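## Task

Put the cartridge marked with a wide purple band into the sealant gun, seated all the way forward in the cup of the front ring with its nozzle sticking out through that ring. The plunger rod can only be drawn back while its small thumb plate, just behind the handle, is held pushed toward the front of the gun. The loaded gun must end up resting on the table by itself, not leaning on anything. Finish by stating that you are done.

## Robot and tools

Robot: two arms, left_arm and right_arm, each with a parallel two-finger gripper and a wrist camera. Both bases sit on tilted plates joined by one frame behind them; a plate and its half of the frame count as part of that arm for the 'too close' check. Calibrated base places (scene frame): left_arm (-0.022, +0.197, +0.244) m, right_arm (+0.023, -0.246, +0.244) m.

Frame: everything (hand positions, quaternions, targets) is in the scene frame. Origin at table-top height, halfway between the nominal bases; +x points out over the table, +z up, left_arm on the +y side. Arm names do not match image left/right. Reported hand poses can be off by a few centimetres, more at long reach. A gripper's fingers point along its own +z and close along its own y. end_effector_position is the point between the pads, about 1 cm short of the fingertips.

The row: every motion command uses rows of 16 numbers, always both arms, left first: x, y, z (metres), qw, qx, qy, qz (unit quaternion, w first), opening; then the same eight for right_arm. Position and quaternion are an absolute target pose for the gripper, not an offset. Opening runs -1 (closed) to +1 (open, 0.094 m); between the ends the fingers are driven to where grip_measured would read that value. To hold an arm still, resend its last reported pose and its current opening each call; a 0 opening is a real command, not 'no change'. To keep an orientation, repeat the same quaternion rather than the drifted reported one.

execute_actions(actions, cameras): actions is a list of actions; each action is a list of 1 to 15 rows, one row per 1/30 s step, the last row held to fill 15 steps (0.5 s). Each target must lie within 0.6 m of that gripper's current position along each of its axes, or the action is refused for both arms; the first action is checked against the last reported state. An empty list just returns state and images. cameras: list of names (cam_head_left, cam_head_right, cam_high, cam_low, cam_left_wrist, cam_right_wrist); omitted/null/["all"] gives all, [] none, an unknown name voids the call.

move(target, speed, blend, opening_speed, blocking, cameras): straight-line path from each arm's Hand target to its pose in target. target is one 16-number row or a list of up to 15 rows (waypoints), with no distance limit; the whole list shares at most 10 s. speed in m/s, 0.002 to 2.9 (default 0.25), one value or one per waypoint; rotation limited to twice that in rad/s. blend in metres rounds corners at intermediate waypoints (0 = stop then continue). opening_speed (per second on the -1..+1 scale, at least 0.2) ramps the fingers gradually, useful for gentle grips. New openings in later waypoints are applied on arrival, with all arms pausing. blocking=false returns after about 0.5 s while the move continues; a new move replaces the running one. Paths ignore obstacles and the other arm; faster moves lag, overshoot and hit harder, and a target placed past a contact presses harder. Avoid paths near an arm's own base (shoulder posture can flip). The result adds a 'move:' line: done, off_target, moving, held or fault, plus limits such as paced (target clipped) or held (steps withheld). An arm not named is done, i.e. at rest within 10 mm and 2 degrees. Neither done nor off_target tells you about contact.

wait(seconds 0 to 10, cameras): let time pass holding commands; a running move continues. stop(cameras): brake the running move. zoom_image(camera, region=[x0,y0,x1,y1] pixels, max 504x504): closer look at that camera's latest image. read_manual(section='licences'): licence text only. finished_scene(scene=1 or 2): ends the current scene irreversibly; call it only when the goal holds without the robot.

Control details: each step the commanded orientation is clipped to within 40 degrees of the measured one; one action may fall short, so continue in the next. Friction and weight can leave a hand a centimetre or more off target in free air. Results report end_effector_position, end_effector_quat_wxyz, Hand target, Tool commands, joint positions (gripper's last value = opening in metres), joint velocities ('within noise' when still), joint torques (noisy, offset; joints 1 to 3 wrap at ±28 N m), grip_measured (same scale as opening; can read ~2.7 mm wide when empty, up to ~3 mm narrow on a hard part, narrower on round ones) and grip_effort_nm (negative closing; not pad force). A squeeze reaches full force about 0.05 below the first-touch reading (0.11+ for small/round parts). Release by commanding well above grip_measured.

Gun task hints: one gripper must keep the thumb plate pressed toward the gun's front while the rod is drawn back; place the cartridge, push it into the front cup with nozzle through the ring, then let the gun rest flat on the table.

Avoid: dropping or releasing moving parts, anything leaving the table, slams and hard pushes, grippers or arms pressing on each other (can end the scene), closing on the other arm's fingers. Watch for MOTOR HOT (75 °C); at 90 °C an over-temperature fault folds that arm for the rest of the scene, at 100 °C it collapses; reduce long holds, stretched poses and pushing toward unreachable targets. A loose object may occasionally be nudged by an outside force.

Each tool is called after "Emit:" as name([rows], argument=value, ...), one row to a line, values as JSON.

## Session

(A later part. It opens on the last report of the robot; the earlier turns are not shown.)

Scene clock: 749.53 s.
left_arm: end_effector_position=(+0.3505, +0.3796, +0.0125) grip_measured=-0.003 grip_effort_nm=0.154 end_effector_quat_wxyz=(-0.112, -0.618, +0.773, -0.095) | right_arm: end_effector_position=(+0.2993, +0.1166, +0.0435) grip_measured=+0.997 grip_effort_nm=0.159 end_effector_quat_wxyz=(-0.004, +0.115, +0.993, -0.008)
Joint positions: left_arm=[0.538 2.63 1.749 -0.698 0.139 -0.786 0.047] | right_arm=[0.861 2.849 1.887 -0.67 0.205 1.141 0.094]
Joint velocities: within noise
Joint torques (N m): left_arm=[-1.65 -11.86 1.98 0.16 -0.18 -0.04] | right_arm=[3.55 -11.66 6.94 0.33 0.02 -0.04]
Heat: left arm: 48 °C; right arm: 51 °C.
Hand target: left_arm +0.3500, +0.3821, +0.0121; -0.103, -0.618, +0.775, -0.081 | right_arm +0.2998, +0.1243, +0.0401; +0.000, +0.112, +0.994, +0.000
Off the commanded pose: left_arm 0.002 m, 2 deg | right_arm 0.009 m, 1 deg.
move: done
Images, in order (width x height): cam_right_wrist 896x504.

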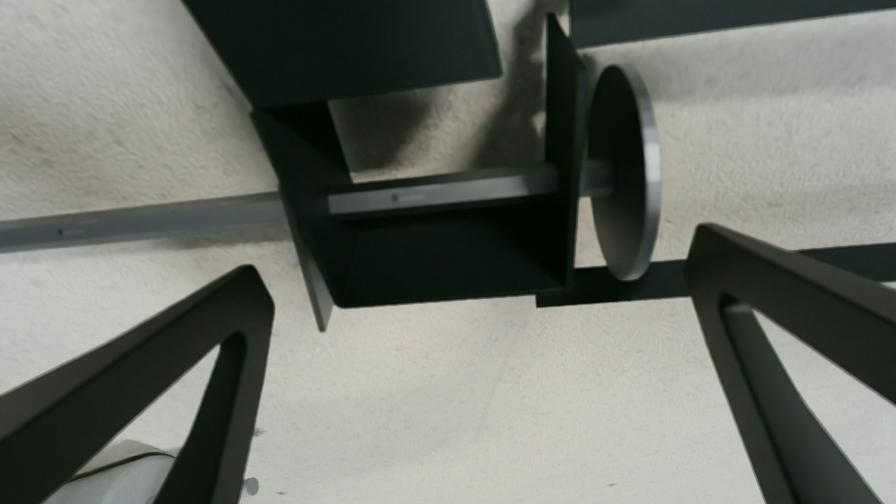

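Emit:
move(target=[0.350,0.3820,0.012,-0.102,-0.618,0.775,-0.081,0.0,0.301,0.1235,0.025,0,0.112,0.994,0,1], cameras=["cam_right_wrist"], speed=[0.08])

Scene clock: 755.17 s.
left_arm: end_effector_position=(+0.3505, +0.3796, +0.0125) grip_measured=-0.003 grip_effort_nm=0.154 end_effector_quat_wxyz=(-0.112, -0.618, +0.773, -0.095) | right_arm: end_effector_position=(+0.2964, +0.1179, +0.0286) grip_measured=+0.997 grip_effort_nm=0.159 end_effector_quat_wxyz=(-0.005, +0.110, +0.994, -0.009)
Joint positions: left_arm=[0.538 2.63 1.749 -0.698 0.139 -0.786 0.047] | right_arm=[0.861 2.892 1.906 -0.649 0.205 1.131 0.094]
Joint velocities: within noise
Joint torques (N m): left_arm=[-1.61 -11.84 2.02 0.13 -0.21 -0.07] | right_arm=[2.69 -11.75 6.87 0.37 0 -0.03]
Heat: left arm: 47 °C; right arm: 52 °C.
Hand target: left_arm +0.3500, +0.3821, +0.0121; -0.103, -0.618, +0.775, -0.081 | right_arm +0.3010, +0.1233, +0.0253; +0.000, +0.112, +0.994, +0.000
Off the commanded pose: left_arm 0.002 m, 2 deg | right_arm 0.008 m, 1 deg.
move: done
Images, in order (width x height): cam_right_wrist 896x504.

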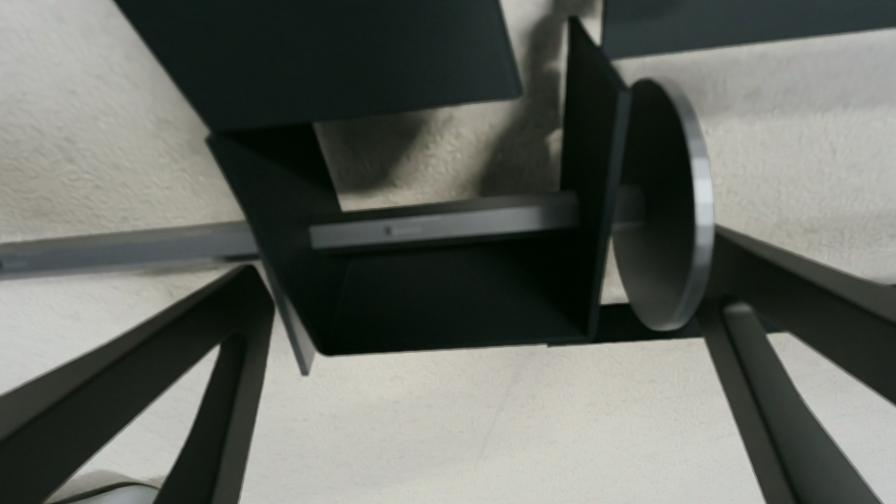

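Emit:
move(target=[0.350,0.3820,0.012,-0.102,-0.618,0.775,-0.081,0.0,0.301,0.1235,0.025,0,0.112,0.994,0,0.45], cameras=["cam_right_wrist"], opening_speed=0.3)

Scene clock: 759.97 s.
left_arm: end_effector_position=(+0.3505, +0.3796, +0.0125) grip_measured=-0.003 grip_effort_nm=0.154 end_effector_quat_wxyz=(-0.112, -0.618, +0.773, -0.095) | right_arm: end_effector_position=(+0.2974, +0.1198, +0.0287) grip_measured=+0.457 grip_effort_nm=-0.330 end_effector_quat_wxyz=(-0.004, +0.109, +0.994, -0.005)
Joint positions: left_arm=[0.538 2.63 1.749 -0.698 0.139 -0.786 0.047] | right_arm=[0.861 2.892 1.907 -0.641 0.203 1.128 0.068]
Joint velocities: within noise
Joint torques (N m): left_arm=[-1.62 -11.79 2 0.17 -0.15 -0.04] | right_arm=[2.76 -11.75 6.91 0.27 0.06 0.02]
Heat: left arm: 46 °C; right arm: 52 °C.
Hand target: left_arm +0.3500, +0.3821, +0.0121; -0.103, -0.618, +0.775, -0.081 | right_arm +0.3010, +0.1234, +0.0251; +0.000, +0.112, +0.994, +0.000
Off the commanded pose: left_arm 0.002 m, 2 deg | right_arm 0.006 m, 1 deg.
move: done
Images, in order (width x height): cam_right_wrist 896x504.

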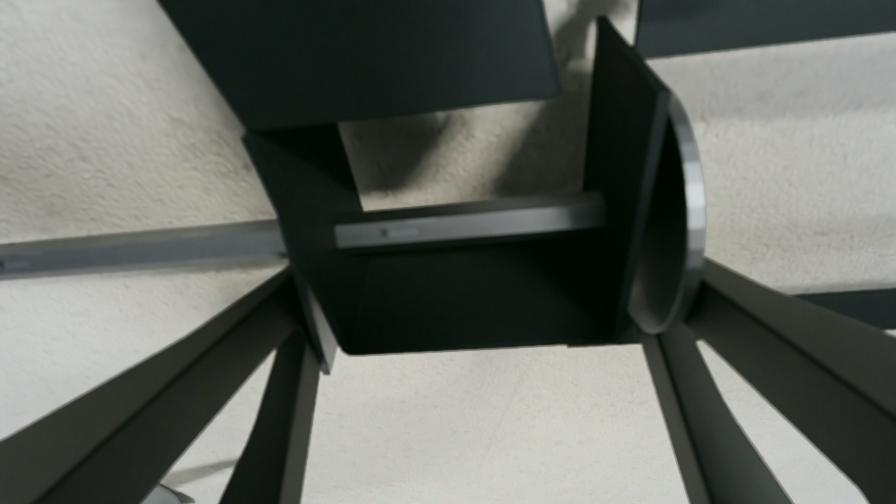

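Emit:
move(target=[0.350,0.3820,0.012,-0.102,-0.618,0.775,-0.081,0.0,0.301,0.1235,0.025,0,0.112,0.994,0,0.12], cameras=["cam_right_wrist"], opening_speed=0.3)

Scene clock: 763.57 s.
left_arm: end_effector_position=(+0.3505, +0.3796, +0.0125) grip_measured=-0.003 grip_effort_nm=0.154 end_effector_quat_wxyz=(-0.112, -0.618, +0.773, -0.095) | right_arm: end_effector_position=(+0.2970, +0.1199, +0.0288) grip_measured=+0.158 grip_effort_nm=-0.979 end_effector_quat_wxyz=(-0.005, +0.108, +0.994, -0.005)
Joint positions: left_arm=[0.538 2.63 1.749 -0.698 0.139 -0.786 0.047] | right_arm=[0.861 2.892 1.908 -0.643 0.2 1.126 0.054]
Joint velocities: within noise
Joint torques (N m): left_arm=[-1.76 -11.86 2.06 0.19 -0.17 -0.1] | right_arm=[2.71 -11.78 6.78 0.33 0.05 0.04]
Heat: left arm: 46 °C; right arm: 52 °C.
Hand target: left_arm +0.3500, +0.3821, +0.0121; -0.103, -0.618, +0.775, -0.081 | right_arm +0.3009, +0.1234, +0.0252; +0.000, +0.112, +0.994, +0.000
Off the commanded pose: left_arm 0.002 m, 2 deg | right_arm 0.007 m, 1 deg.
move: done
Images, in order (width x height): cam_right_wrist 896x504.

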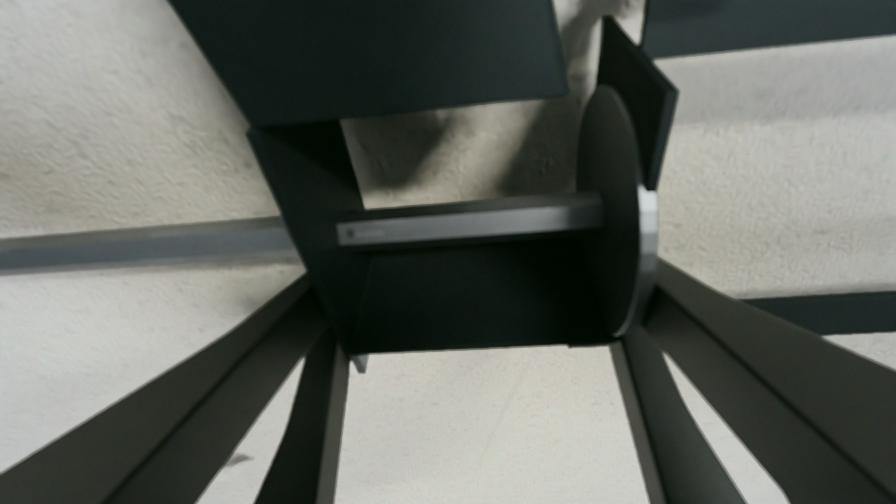

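Emit:
move(target=[0.350,0.3820,0.012,-0.102,-0.618,0.775,-0.081,0.0,0.301,0.1235,0.025,0,0.112,0.994,0,0.75], cameras=[], opening_speed=0.5)

Emit:
move(target=[0.350,0.3820,0.10,-0.102,-0.618,0.775,-0.081,0.0,0.301,0.1245,0.12,0,0.112,0.994,0,0.75], cameras=["cam_right_wrist","cam_left_wrist"], speed=0.1)

Scene clock: 768.80 s.
left_arm: end_effector_position=(+0.3505, +0.3796, +0.0125) grip_measured=-0.003 grip_effort_nm=0.154 end_effector_quat_wxyz=(-0.112, -0.618, +0.773, -0.095) | right_arm: end_effector_position=(+0.2979, +0.1213, +0.0290) grip_measured=+0.747 grip_effort_nm=0.168 end_effector_quat_wxyz=(-0.004, +0.108, +0.994, -0.002)
Joint positions: left_arm=[0.538 2.63 1.749 -0.698 0.139 -0.786 0.047] | right_arm=[0.861 2.892 1.909 -0.638 0.199 1.126 0.082]
Joint velocities: within noise
Joint torques (N m): left_arm=[-1.77 -11.78 2.02 0.15 -0.17 -0.05] | right_arm=[2.8 -11.79 6.63 0.26 0.06 0.06]
Heat: left arm: 46 °C; right arm: 52 °C.
Hand target: left_arm +0.3500, +0.3821, +0.0121; -0.103, -0.618, +0.775, -0.081 | right_arm +0.3010, +0.1233, +0.0251; +0.000, +0.112, +0.994, +0.000
Off the commanded pose: left_arm 0.002 m, 2 deg | right_arm 0.006 m, 1 deg.
move: done
No camera images: "cameras" was empty.

Scene clock: 770.43 s.
left_arm: end_effector_position=(+0.3422, +0.3803, +0.0784) grip_measured=-0.002 grip_effort_nm=0.134 end_effector_quat_wxyz=(-0.117, -0.618, +0.773, -0.082) | right_arm: end_effector_position=(+0.3023, +0.1189, +0.1014) grip_measured=+0.747 grip_effort_nm=0.173 end_effector_quat_wxyz=(-0.006, +0.114, +0.993, -0.007)
Joint positions: left_arm=[0.528 2.429 1.647 -0.807 0.116 -0.798 0.047] | right_arm=[0.882 2.718 1.879 -0.799 0.199 1.162 0.082]
Joint velocities: within noise
Joint torques (N m): left_arm=[-2.26 -15.08 3.81 -0.27 0.03 -0.09] | right_arm=[4.6 -16.65 4.93 0.02 0.04 0.11]
Heat: left arm: 47 °C; right arm: 53 °C.
Hand target: left_arm +0.3499, +0.3818, +0.0992; -0.102, -0.618, +0.775, -0.081 | right_arm +0.3010, +0.1244, +0.1194; +0.000, +0.112, +0.994, +0.000
Off the commanded pose: left_arm 0.023 m, 2 deg | right_arm 0.019 m, 1 deg.
move: off_target (left_arm, right_arm)
Images, in order (width x height): cam_left_wrist 896x504, cam_right_wrist 896x504.

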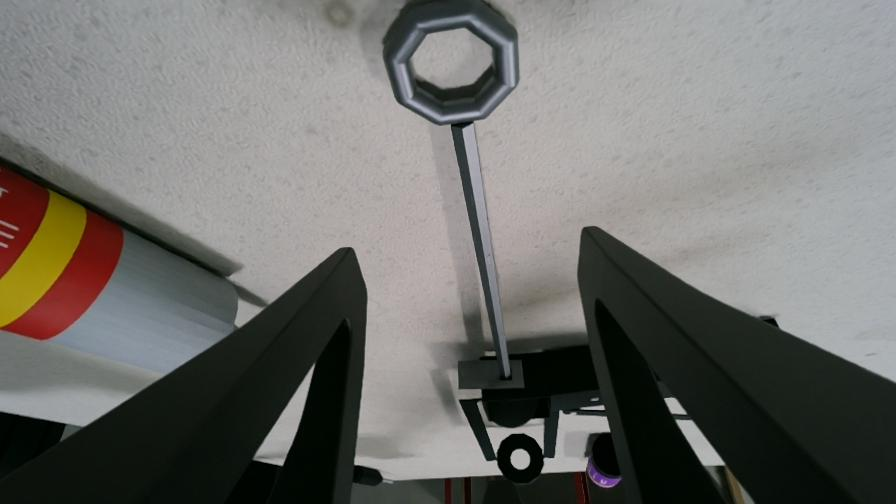

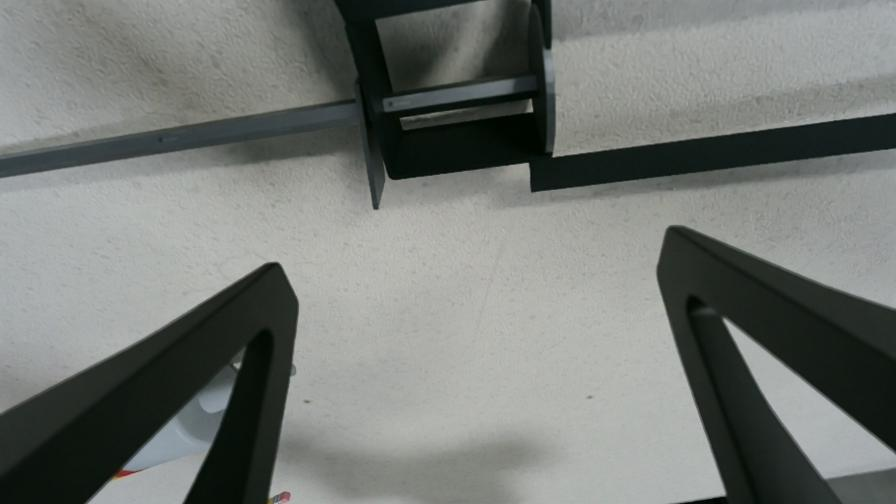

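Emit:
move([
  [0.350,0.3820,0.10,-0.102,-0.618,0.775,-0.081,0.0,0.33,0.0,0.16,0,-0.62,0.785,0,1],
  [0.350,0.3820,0.10,-0.102,-0.618,0.775,-0.081,0.0,0.362,-0.305,0.12,0,-0.646,0.763,0,1],
], cameras=["cam_right_wrist","cam_head_right"], speed=[0.25,0.25], blend=[0.05,0])

Scene clock: 796.30 s.
left_arm: end_effector_position=(+0.3418, +0.3802, +0.0784) grip_measured=-0.002 grip_effort_nm=0.129 end_effector_quat_wxyz=(-0.118, -0.618, +0.773, -0.082) | right_arm: end_effector_position=(+0.3460, -0.3067, +0.1122) grip_measured=+0.997 grip_effort_nm=0.168 end_effector_quat_wxyz=(-0.024, -0.645, +0.764, +0.011)
Joint positions: left_arm=[0.528 2.429 1.647 -0.809 0.116 -0.798 0.047] | right_arm=[-0.189 2.062 1.012 -0.414 0.16 -1.552 0.094]
Joint velocities: within noise
Joint torques (N m): left_arm=[-2.3 -15.06 3.75 -0.27 -0.01 -0.11] | right_arm=[1.61 -10.78 5.29 0.28 -0.19 -0.09]
Heat: left arm: 53 °C; right arm: 60 °C.
Hand target: left_arm +0.3499, +0.3818, +0.0992; -0.102, -0.618, +0.775, -0.081 | right_arm +0.3617, -0.3051, +0.1203; +0.000, -0.646, +0.763, +0.000
Off the commanded pose: left_arm 0.023 m, 2 deg | right_arm 0.018 m, 3 deg.
move: off_target (left_arm, right_arm)
Images, in order (width x height): cam_head_right 896x504, cam_right_wrist 896x504.

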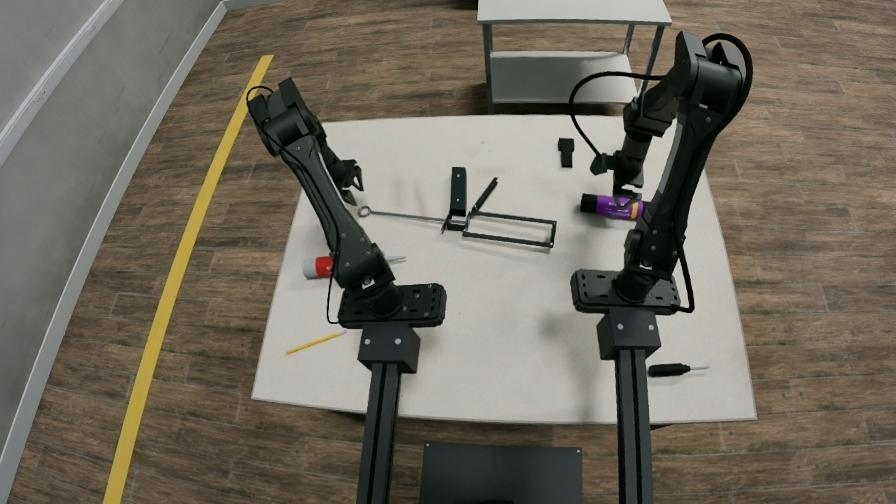

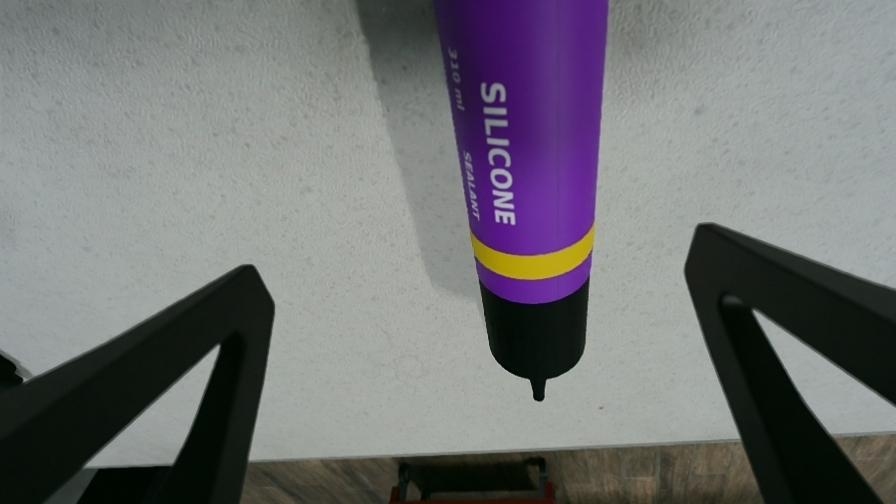

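Emit:
move(target=[0.350,0.3820,0.08,-0.102,-0.618,0.775,-0.081,0.0,0.373,-0.321,0.062,0,-0.646,0.763,0,1], cameras=["cam_right_wrist"], speed=[0.12])

Scene clock: 811.73 s.
left_arm: end_effector_position=(+0.3434, +0.3811, +0.0780) grip_measured=-0.002 grip_effort_nm=0.129 end_effector_quat_wxyz=(-0.114, -0.618, +0.773, -0.082) | right_arm: end_effector_position=(+0.3661, -0.3218, +0.0646) grip_measured=+0.997 grip_effort_nm=0.168 end_effector_quat_wxyz=(-0.013, -0.647, +0.763, +0.000)
Joint positions: left_arm=[0.528 2.429 1.647 -0.801 0.116 -0.798 0.047] | right_arm=[-0.242 2.242 1.094 -0.274 0.15 -1.614 0.094]
Joint velocities: within noise
Joint torques (N m): left_arm=[-1.94 -11.03 4.68 0.02 0.02 -0.03] | right_arm=[0.92 -8.8 4.59 0.37 -0.23 -0.05]
Heat: left arm: 55 °C; right arm: 56 °C.
Hand target: left_arm +0.3500, +0.3819, +0.0802; -0.102, -0.618, +0.775, -0.081 | right_arm +0.3730, -0.3211, +0.0622; +0.000, -0.646, +0.763, +0.000
Off the commanded pose: left_arm 0.007 m, 1 deg | right_arm 0.007 m, 2 deg.
move: done
Images, in order (width x height): cam_right_wrist 896x504.

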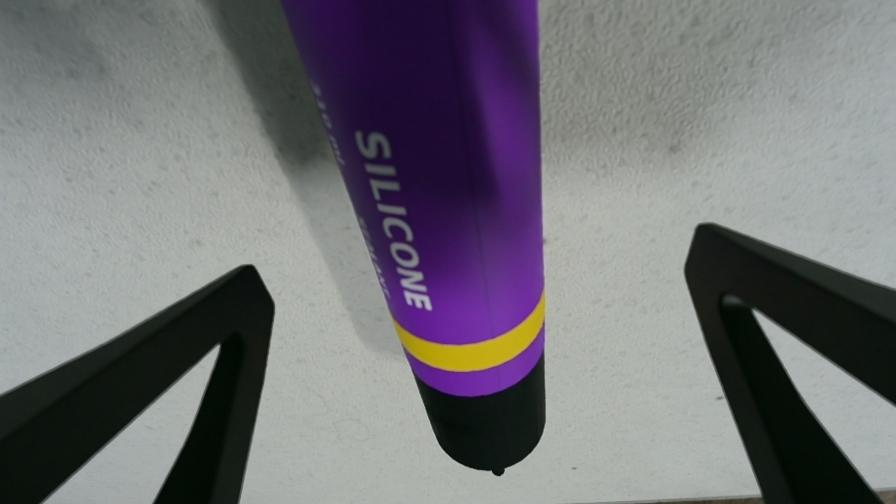

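Emit:
move(target=[0.350,0.3820,0.06,-0.102,-0.618,0.775,-0.081,0.0,0.371,-0.330,0.033,0,-0.646,0.763,0,1], cameras=["cam_right_wrist"], speed=[0.08])

Scene clock: 823.07 s.
left_arm: end_effector_position=(+0.3473, +0.3827, +0.0690) grip_measured=-0.002 grip_effort_nm=0.139 end_effector_quat_wxyz=(-0.104, -0.619, +0.774, -0.084) | right_arm: end_effector_position=(+0.3653, -0.3307, +0.0366) grip_measured=+0.997 grip_effort_nm=0.164 end_effector_quat_wxyz=(-0.012, -0.647, +0.763, -0.001)
Joint positions: left_arm=[0.528 2.448 1.647 -0.761 0.116 -0.798 0.047] | right_arm=[-0.277 2.336 1.12 -0.2 0.145 -1.65 0.094]
Joint velocities: within noise
Joint torques (N m): left_arm=[-1.47 -8.61 5.68 0.08 0.01 -0.03] | right_arm=[0.83 -8.92 4.16 0.36 -0.2 -0.07]
Heat: left arm: 52 °C; right arm: 54 °C.
Hand target: left_arm +0.3499, +0.3818, +0.0603; -0.102, -0.618, +0.775, -0.081 | right_arm +0.3709, -0.3301, +0.0332; +0.000, -0.646, +0.763, +0.000
Off the commanded pose: left_arm 0.009 m, 0 deg | right_arm 0.007 m, 1 deg.
move: done
Images, in order (width x height): cam_right_wrist 896x504.

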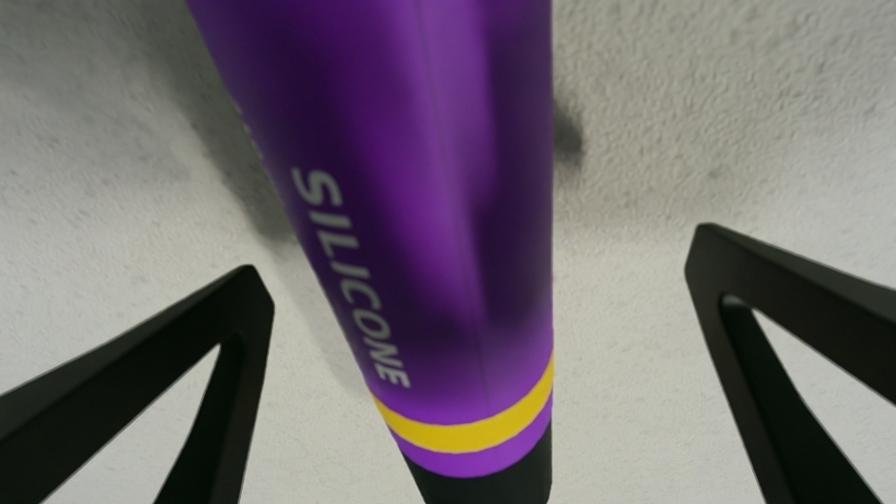

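Emit:
move(target=[0.350,0.3820,0.06,-0.102,-0.618,0.775,-0.081,0.0,0.364,-0.330,0.033,0,-0.646,0.763,0,0.7], cameras=["cam_right_wrist"], speed=[0.08])

Scene clock: 826.50 s.
left_arm: end_effector_position=(+0.3476, +0.3829, +0.0689) grip_measured=-0.002 grip_effort_nm=0.134 end_effector_quat_wxyz=(-0.103, -0.619, +0.774, -0.084) | right_arm: end_effector_position=(+0.3636, -0.3312, +0.0350) grip_measured=+0.703 grip_effort_nm=-0.125 end_effector_quat_wxyz=(-0.010, -0.647, +0.762, -0.004)
Joint positions: left_arm=[0.528 2.448 1.647 -0.76 0.115 -0.798 0.047] | right_arm=[-0.28 2.336 1.106 -0.178 0.143 -1.655 0.08]
Joint velocities: within noise
Joint torques (N m): left_arm=[-1.66 -8.7 5.68 0.06 0.03 -0.02] | right_arm=[0.84 -9.72 2.48 0.39 -0.17 -0.06]
Heat: left arm: 51 °C; right arm: 54 °C.
Hand target: left_arm +0.3499, +0.3819, +0.0602; -0.102, -0.618, +0.775, -0.081 | right_arm +0.3640, -0.3300, +0.0331; +0.000, -0.646, +0.763, +0.000
Off the commanded pose: left_arm 0.009 m, 0 deg | right_arm 0.002 m, 1 deg.
move: done
Images, in order (width x height): cam_right_wrist 896x504.

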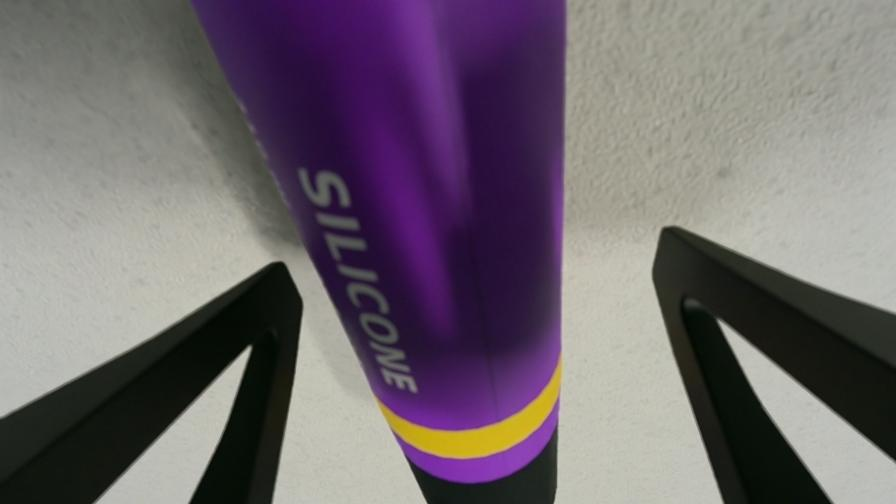

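Emit:
move(target=[0.350,0.3820,0.06,-0.102,-0.618,0.775,-0.081,0.0,0.364,-0.330,0.033,0,-0.646,0.763,0,0.0], cameras=["cam_right_wrist"], opening_speed=0.4)

Scene clock: 831.47 s.
left_arm: end_effector_position=(+0.3477, +0.3830, +0.0689) grip_measured=-0.002 grip_effort_nm=0.139 end_effector_quat_wxyz=(-0.103, -0.619, +0.774, -0.084) | right_arm: end_effector_position=(+0.3642, -0.3313, +0.0350) grip_measured=+0.004 grip_effort_nm=-0.960 end_effector_quat_wxyz=(-0.009, -0.647, +0.762, -0.004)
Joint positions: left_arm=[0.528 2.448 1.647 -0.759 0.115 -0.798 0.047] | right_arm=[-0.28 2.336 1.106 -0.176 0.143 -1.656 0.047]
Joint velocities: within noise
Joint torques (N m): left_arm=[-1.51 -8.66 5.75 0.07 0.03 -0.04] | right_arm=[0.8 -9.73 2.44 0.35 -0.19 -0.07]
Heat: left arm: 50 °C; right arm: 53 °C.
Hand target: left_arm +0.3499, +0.3819, +0.0603; -0.102, -0.618, +0.775, -0.081 | right_arm +0.3640, -0.3300, +0.0331; +0.000, -0.646, +0.763, +0.000
Off the commanded pose: left_arm 0.009 m, 0 deg | right_arm 0.002 m, 1 deg.
move: done
Images, in order (width x height): cam_right_wrist 896x504.

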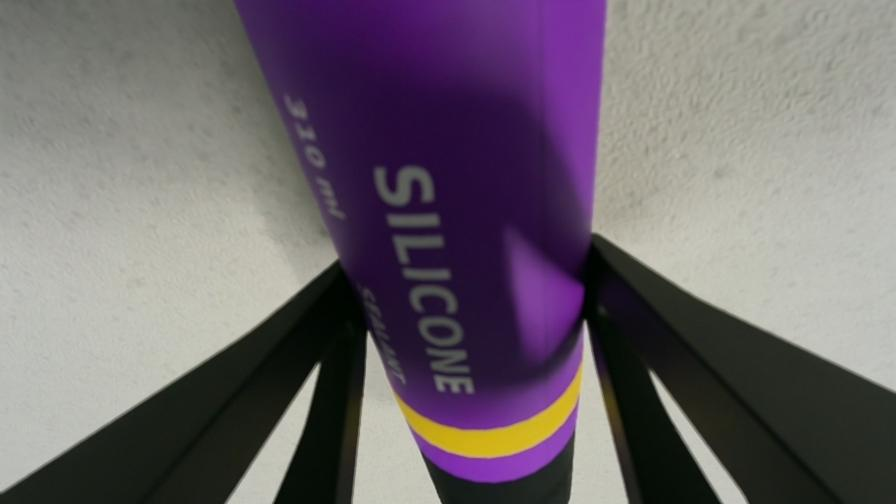

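Emit:
move([
  [0.350,0.3820,0.06,-0.102,-0.618,0.775,-0.081,0.0,0.364,-0.330,0.14,0,-0.646,0.763,0,-0.1],
  [0.350,0.3820,0.06,-0.102,-0.618,0.775,-0.081,0.0,0.36,0.003,0.21,0,-0.629,0.777,0,-0.1],
], cameras=["cam_right_wrist","cam_head_right","cam_high"], speed=[0.12,0.2])

Scene clock: 848.83 s.
left_arm: end_effector_position=(+0.3478, +0.3830, +0.0689) grip_measured=-0.002 grip_effort_nm=0.134 end_effector_quat_wxyz=(-0.102, -0.619, +0.774, -0.084) | right_arm: end_effector_position=(+0.3535, -0.0034, +0.2013) grip_measured=+0.001 grip_effort_nm=-1.004 end_effector_quat_wxyz=(-0.010, -0.631, +0.776, +0.001)
Joint positions: left_arm=[0.528 2.448 1.647 -0.759 0.115 -0.798 0.047] | right_arm=[0.657 2.263 1.559 -0.887 0.205 -0.662 0.047]
Joint velocities: within noise
Joint torques (N m): left_arm=[-1.58 -8.66 5.72 0.07 0.01 -0.05] | right_arm=[3.15 -10.97 8.91 0.01 0.04 0.03]
Heat: left arm: 49 °C; right arm: 52 °C.
Hand target: left_arm +0.3499, +0.3819, +0.0602; -0.102, -0.618, +0.775, -0.081 | right_arm +0.3598, +0.0028, +0.2101; +0.000, -0.629, +0.777, +0.000
Off the commanded pose: left_arm 0.009 m, 0 deg | right_arm 0.013 m, 1 deg.
move: off_target (right_arm)
Images, in order (width x height): cam_head_right 896x504, cam_high 896x504, cam_right_wrist 896x504.

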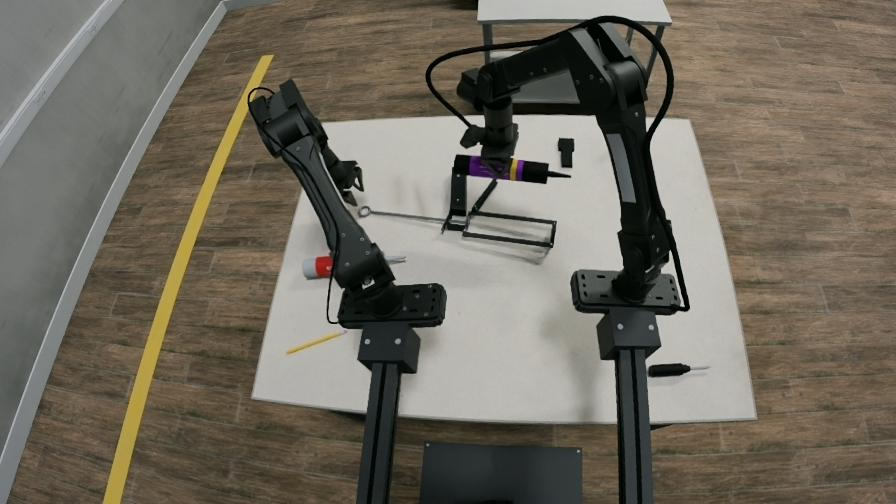

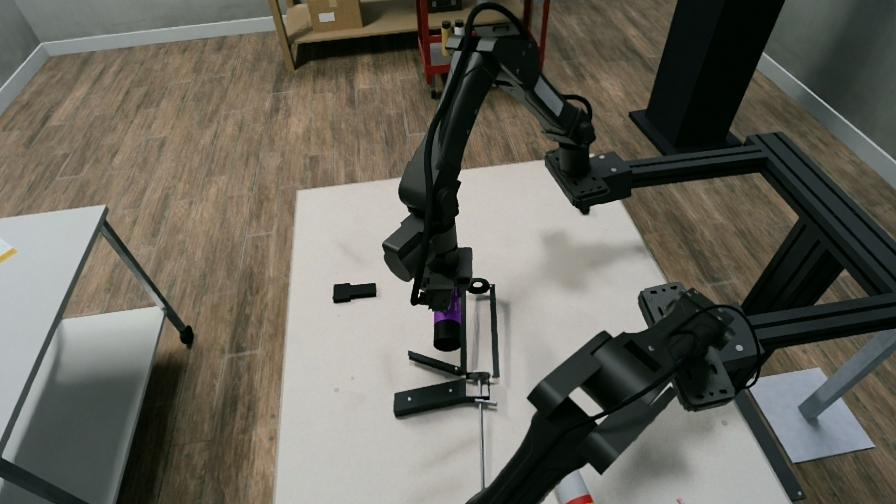

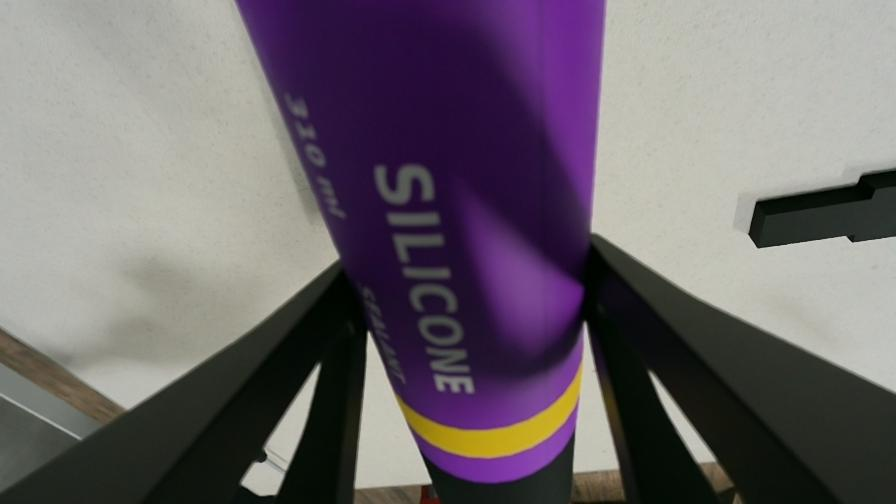

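Emit:
move([
  [0.350,0.3820,0.06,-0.102,-0.618,0.775,-0.081,0.0,0.42,-0.01,0.21,0,-0.629,0.777,0,-0.1],
], cameras=["cam_right_wrist"], speed=[0.15])

Scene clock: 854.57 s.
left_arm: end_effector_position=(+0.3478, +0.3830, +0.0689) grip_measured=-0.002 grip_effort_nm=0.139 end_effector_quat_wxyz=(-0.102, -0.619, +0.774, -0.084) | right_arm: end_effector_position=(+0.4148, -0.0171, +0.2002) grip_measured=+0.001 grip_effort_nm=-1.009 end_effector_quat_wxyz=(-0.010, -0.625, +0.781, -0.001)
Joint positions: left_arm=[0.528 2.448 1.647 -0.759 0.115 -0.798 0.047] | right_arm=[0.55 2.396 1.835 -1.007 0.21 -0.756 0.047]
Joint velocities: within noise
Joint torques (N m): left_arm=[-1.54 -8.61 5.71 0.08 0.02 -0.02] | right_arm=[3.73 -12.26 9.44 -0.02 -0.01 -0.1]
Heat: left arm: 49 °C; right arm: 52 °C.
Hand target: left_arm +0.3499, +0.3819, +0.0603; -0.102, -0.618, +0.775, -0.081 | right_arm +0.4199, -0.0102, +0.2101; +0.001, -0.629, +0.777, +0.000
Off the commanded pose: left_arm 0.009 m, 0 deg | right_arm 0.013 m, 1 deg.
move: off_target (right_arm)
Images, in order (width x height): cam_right_wrist 896x504.

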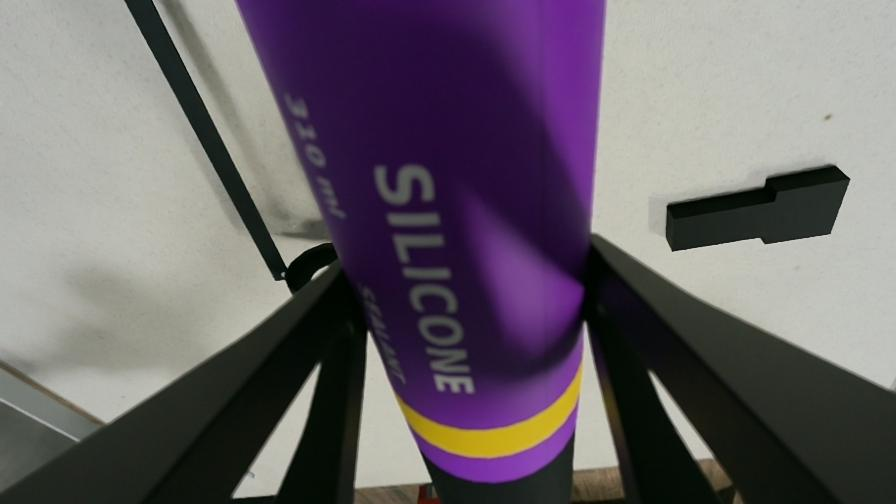

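Emit:
move([
  [0.350,0.3860,0.02,-0.102,-0.618,0.775,-0.081,0.1,0.42,-0.01,0.21,0,-0.629,0.777,0,-0.1],
], cameras=["cam_left_wrist"], speed=[0.1])

Scene clock: 880.50 s.
left_arm: end_effector_position=(+0.3487, +0.3799, +0.0283) grip_measured=+0.097 grip_effort_nm=0.139 end_effector_quat_wxyz=(-0.108, -0.618, +0.774, -0.083) | right_arm: end_effector_position=(+0.4146, -0.0172, +0.2002) grip_measured=+0.001 grip_effort_nm=-1.004 end_effector_quat_wxyz=(-0.011, -0.625, +0.780, -0.001)
Joint positions: left_arm=[0.528 2.571 1.703 -0.703 0.115 -0.796 0.052] | right_arm=[0.55 2.396 1.835 -1.008 0.21 -0.757 0.047]
Joint velocities: within noise
Joint torques (N m): left_arm=[-0.47 -8.91 6.06 0.07 0.03 0.11] | right_arm=[3.59 -12.16 9.32 -0.02 -0.02 -0.05]
Heat: left arm: 48 °C; right arm: 54 °C.
Hand target: left_arm +0.3498, +0.3858, +0.0202; -0.102, -0.618, +0.775, -0.081 | right_arm +0.4198, -0.0102, +0.2101; +0.000, -0.629, +0.777, +0.000
Off the commanded pose: left_arm 0.010 m, 1 deg | right_arm 0.013 m, 1 deg.
move: off_target (right_arm)
Images, in order (width x height): cam_left_wrist 896x504.

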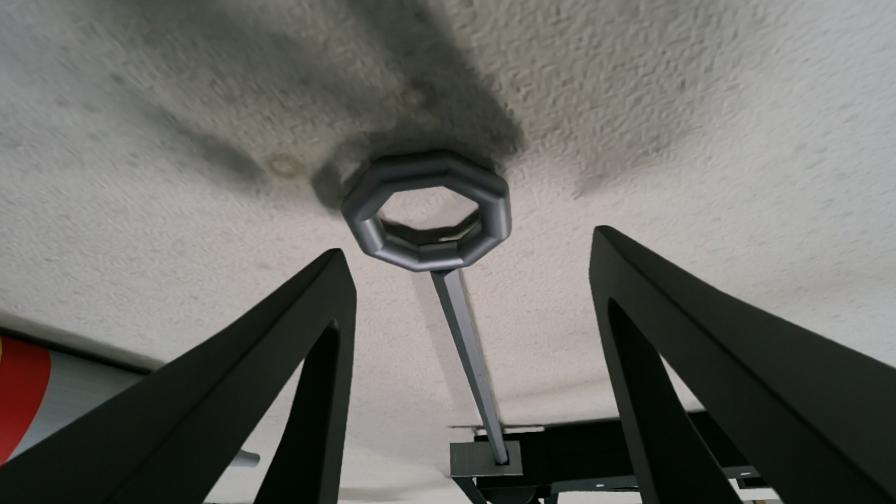

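Emit:
move([
  [0.335,0.3890,0.015,-0.102,-0.618,0.775,-0.081,0.2,0.42,-0.01,0.21,0,-0.629,0.777,0,-0.1],
], cameras=["cam_left_wrist"], speed=[0.1])

Scene clock: 883.90 s.
left_arm: end_effector_position=(+0.3375, +0.3875, +0.0206) grip_measured=+0.197 grip_effort_nm=0.139 end_effector_quat_wxyz=(-0.104, -0.621, +0.773, -0.083) | right_arm: end_effector_position=(+0.4146, -0.0172, +0.2002) grip_measured=+0.001 grip_effort_nm=-1.013 end_effector_quat_wxyz=(-0.011, -0.625, +0.780, -0.001)
Joint positions: left_arm=[0.557 2.571 1.664 -0.659 0.115 -0.774 0.056] | right_arm=[0.55 2.396 1.835 -1.008 0.21 -0.757 0.047]
Joint velocities: within noise
Joint torques (N m): left_arm=[-0.61 -9.92 3.59 0.07 0.06 0.13] | right_arm=[3.71 -12.21 9.32 0 -0.01 -0.03]
Heat: left arm: 49 °C; right arm: 55 °C.
Hand target: left_arm +0.3349, +0.3889, +0.0151; -0.102, -0.618, +0.775, -0.081 | right_arm +0.4199, -0.0102, +0.2101; +0.001, -0.629, +0.777, +0.000
Off the commanded pose: left_arm 0.006 m, 1 deg | right_arm 0.013 m, 1 deg.
move: off_target (right_arm)
Images, in order (width x height): cam_left_wrist 896x504.

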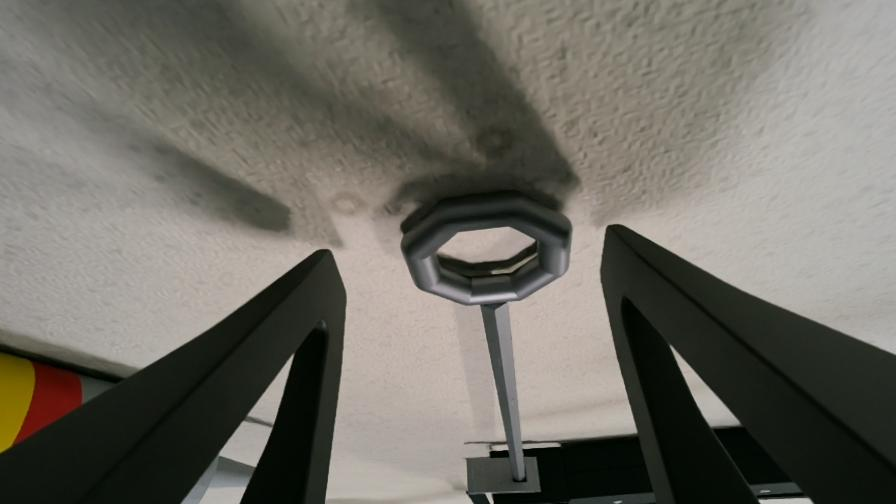

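Emit:
move([
  [0.340,0.3905,0.004,-0.102,-0.618,0.775,-0.081,0.1,0.42,-0.01,0.21,0,-0.629,0.777,0,-0.1],
], cameras=["cam_left_wrist"], speed=[0.08])

Scene clock: 888.33 s.
left_arm: end_effector_position=(+0.3401, +0.3887, +0.0139) grip_measured=+0.103 grip_effort_nm=-0.129 end_effector_quat_wxyz=(-0.103, -0.621, +0.773, -0.083) | right_arm: end_effector_position=(+0.4145, -0.0173, +0.2002) grip_measured=+0.001 grip_effort_nm=-1.009 end_effector_quat_wxyz=(-0.011, -0.625, +0.780, -0.001)
Joint positions: left_arm=[0.557 2.596 1.689 -0.656 0.115 -0.774 0.052] | right_arm=[0.55 2.396 1.835 -1.009 0.21 -0.757 0.047]
Joint velocities: within noise
Joint torques (N m): left_arm=[-0.79 -8.43 5.79 0.04 0.02 0.13] | right_arm=[3.69 -12.23 9.4 0 -0.01 -0.05]
Heat: left arm: 50 °C; right arm: 55 °C.
Hand target: left_arm +0.3397, +0.3904, +0.0042; -0.102, -0.618, +0.775, -0.081 | right_arm +0.4198, -0.0102, +0.2101; +0.001, -0.629, +0.777, +0.000
Off the commanded pose: left_arm 0.010 m, 0 deg | right_arm 0.013 m, 1 deg.
move: off_target (right_arm)
Images, in order (width x height): cam_left_wrist 896x504.

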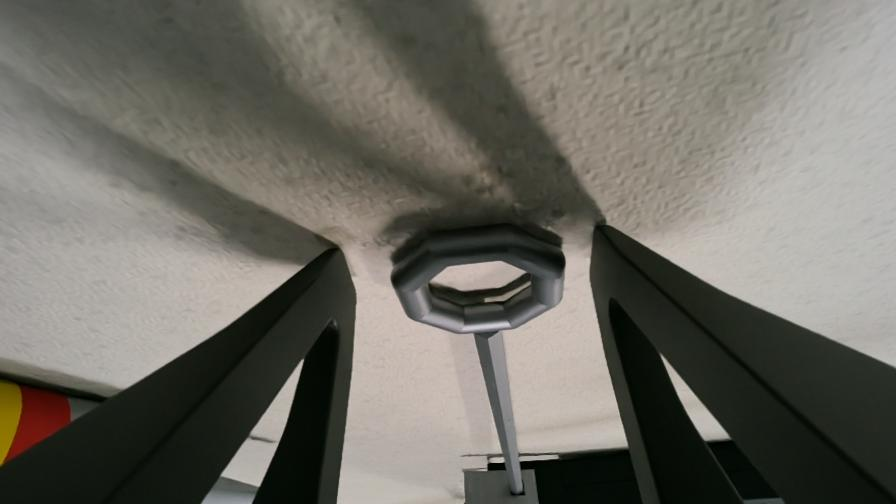

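Emit:
move([
  [0.340,0.3895,0.008,-0.102,-0.618,0.775,-0.081,-0.36,0.42,-0.01,0.21,0,-0.629,0.777,0,-0.1],
], cameras=["cam_left_wrist"], opening_speed=0.5)

Emit:
zoom_image(camera="cam_left_wrist", region=[380, 320, 700, 504])

Scene clock: 891.63 s.
left_arm: end_effector_position=(+0.3401, +0.3887, +0.0139) grip_measured=-0.263 grip_effort_nm=-0.994 end_effector_quat_wxyz=(-0.103, -0.621, +0.773, -0.083) | right_arm: end_effector_position=(+0.4145, -0.0173, +0.2002) grip_measured=+0.001 grip_effort_nm=-1.009 end_effector_quat_wxyz=(-0.011, -0.625, +0.780, -0.001)
Joint positions: left_arm=[0.557 2.596 1.689 -0.656 0.115 -0.774 0.035] | right_arm=[0.55 2.396 1.835 -1.009 0.21 -0.757 0.047]
Joint velocities: within noise
Joint torques (N m): left_arm=[-0.95 -9.36 4.89 0 0.05 0.07] | right_arm=[3.64 -12.25 9.26 0 0 -0.06]
Heat: left arm: 49 °C; right arm: 55 °C.
Hand target: left_arm +0.3399, +0.3895, +0.0081; -0.102, -0.618, +0.775, -0.081 | right_arm +0.4199, -0.0101, +0.2101; +0.001, -0.629, +0.777, +0.000
Off the commanded pose: left_arm 0.006 m, 0 deg | right_arm 0.013 m, 1 deg.
move: off_target (right_arm)
Images, in order (width x height): cam_left_wrist 896x504.

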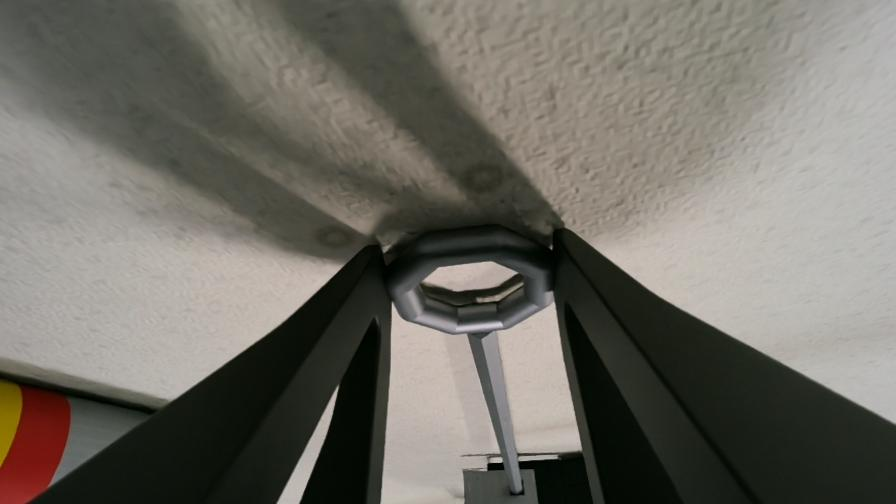

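Scaled by 1.575 from the camera's 896x504 image, which has a finer 1280x720 frame.

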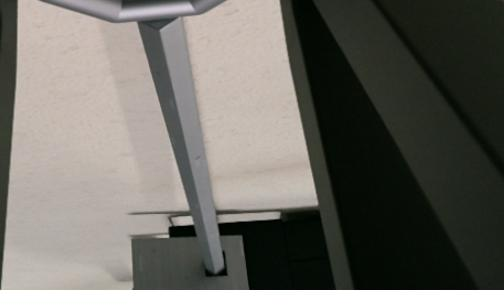

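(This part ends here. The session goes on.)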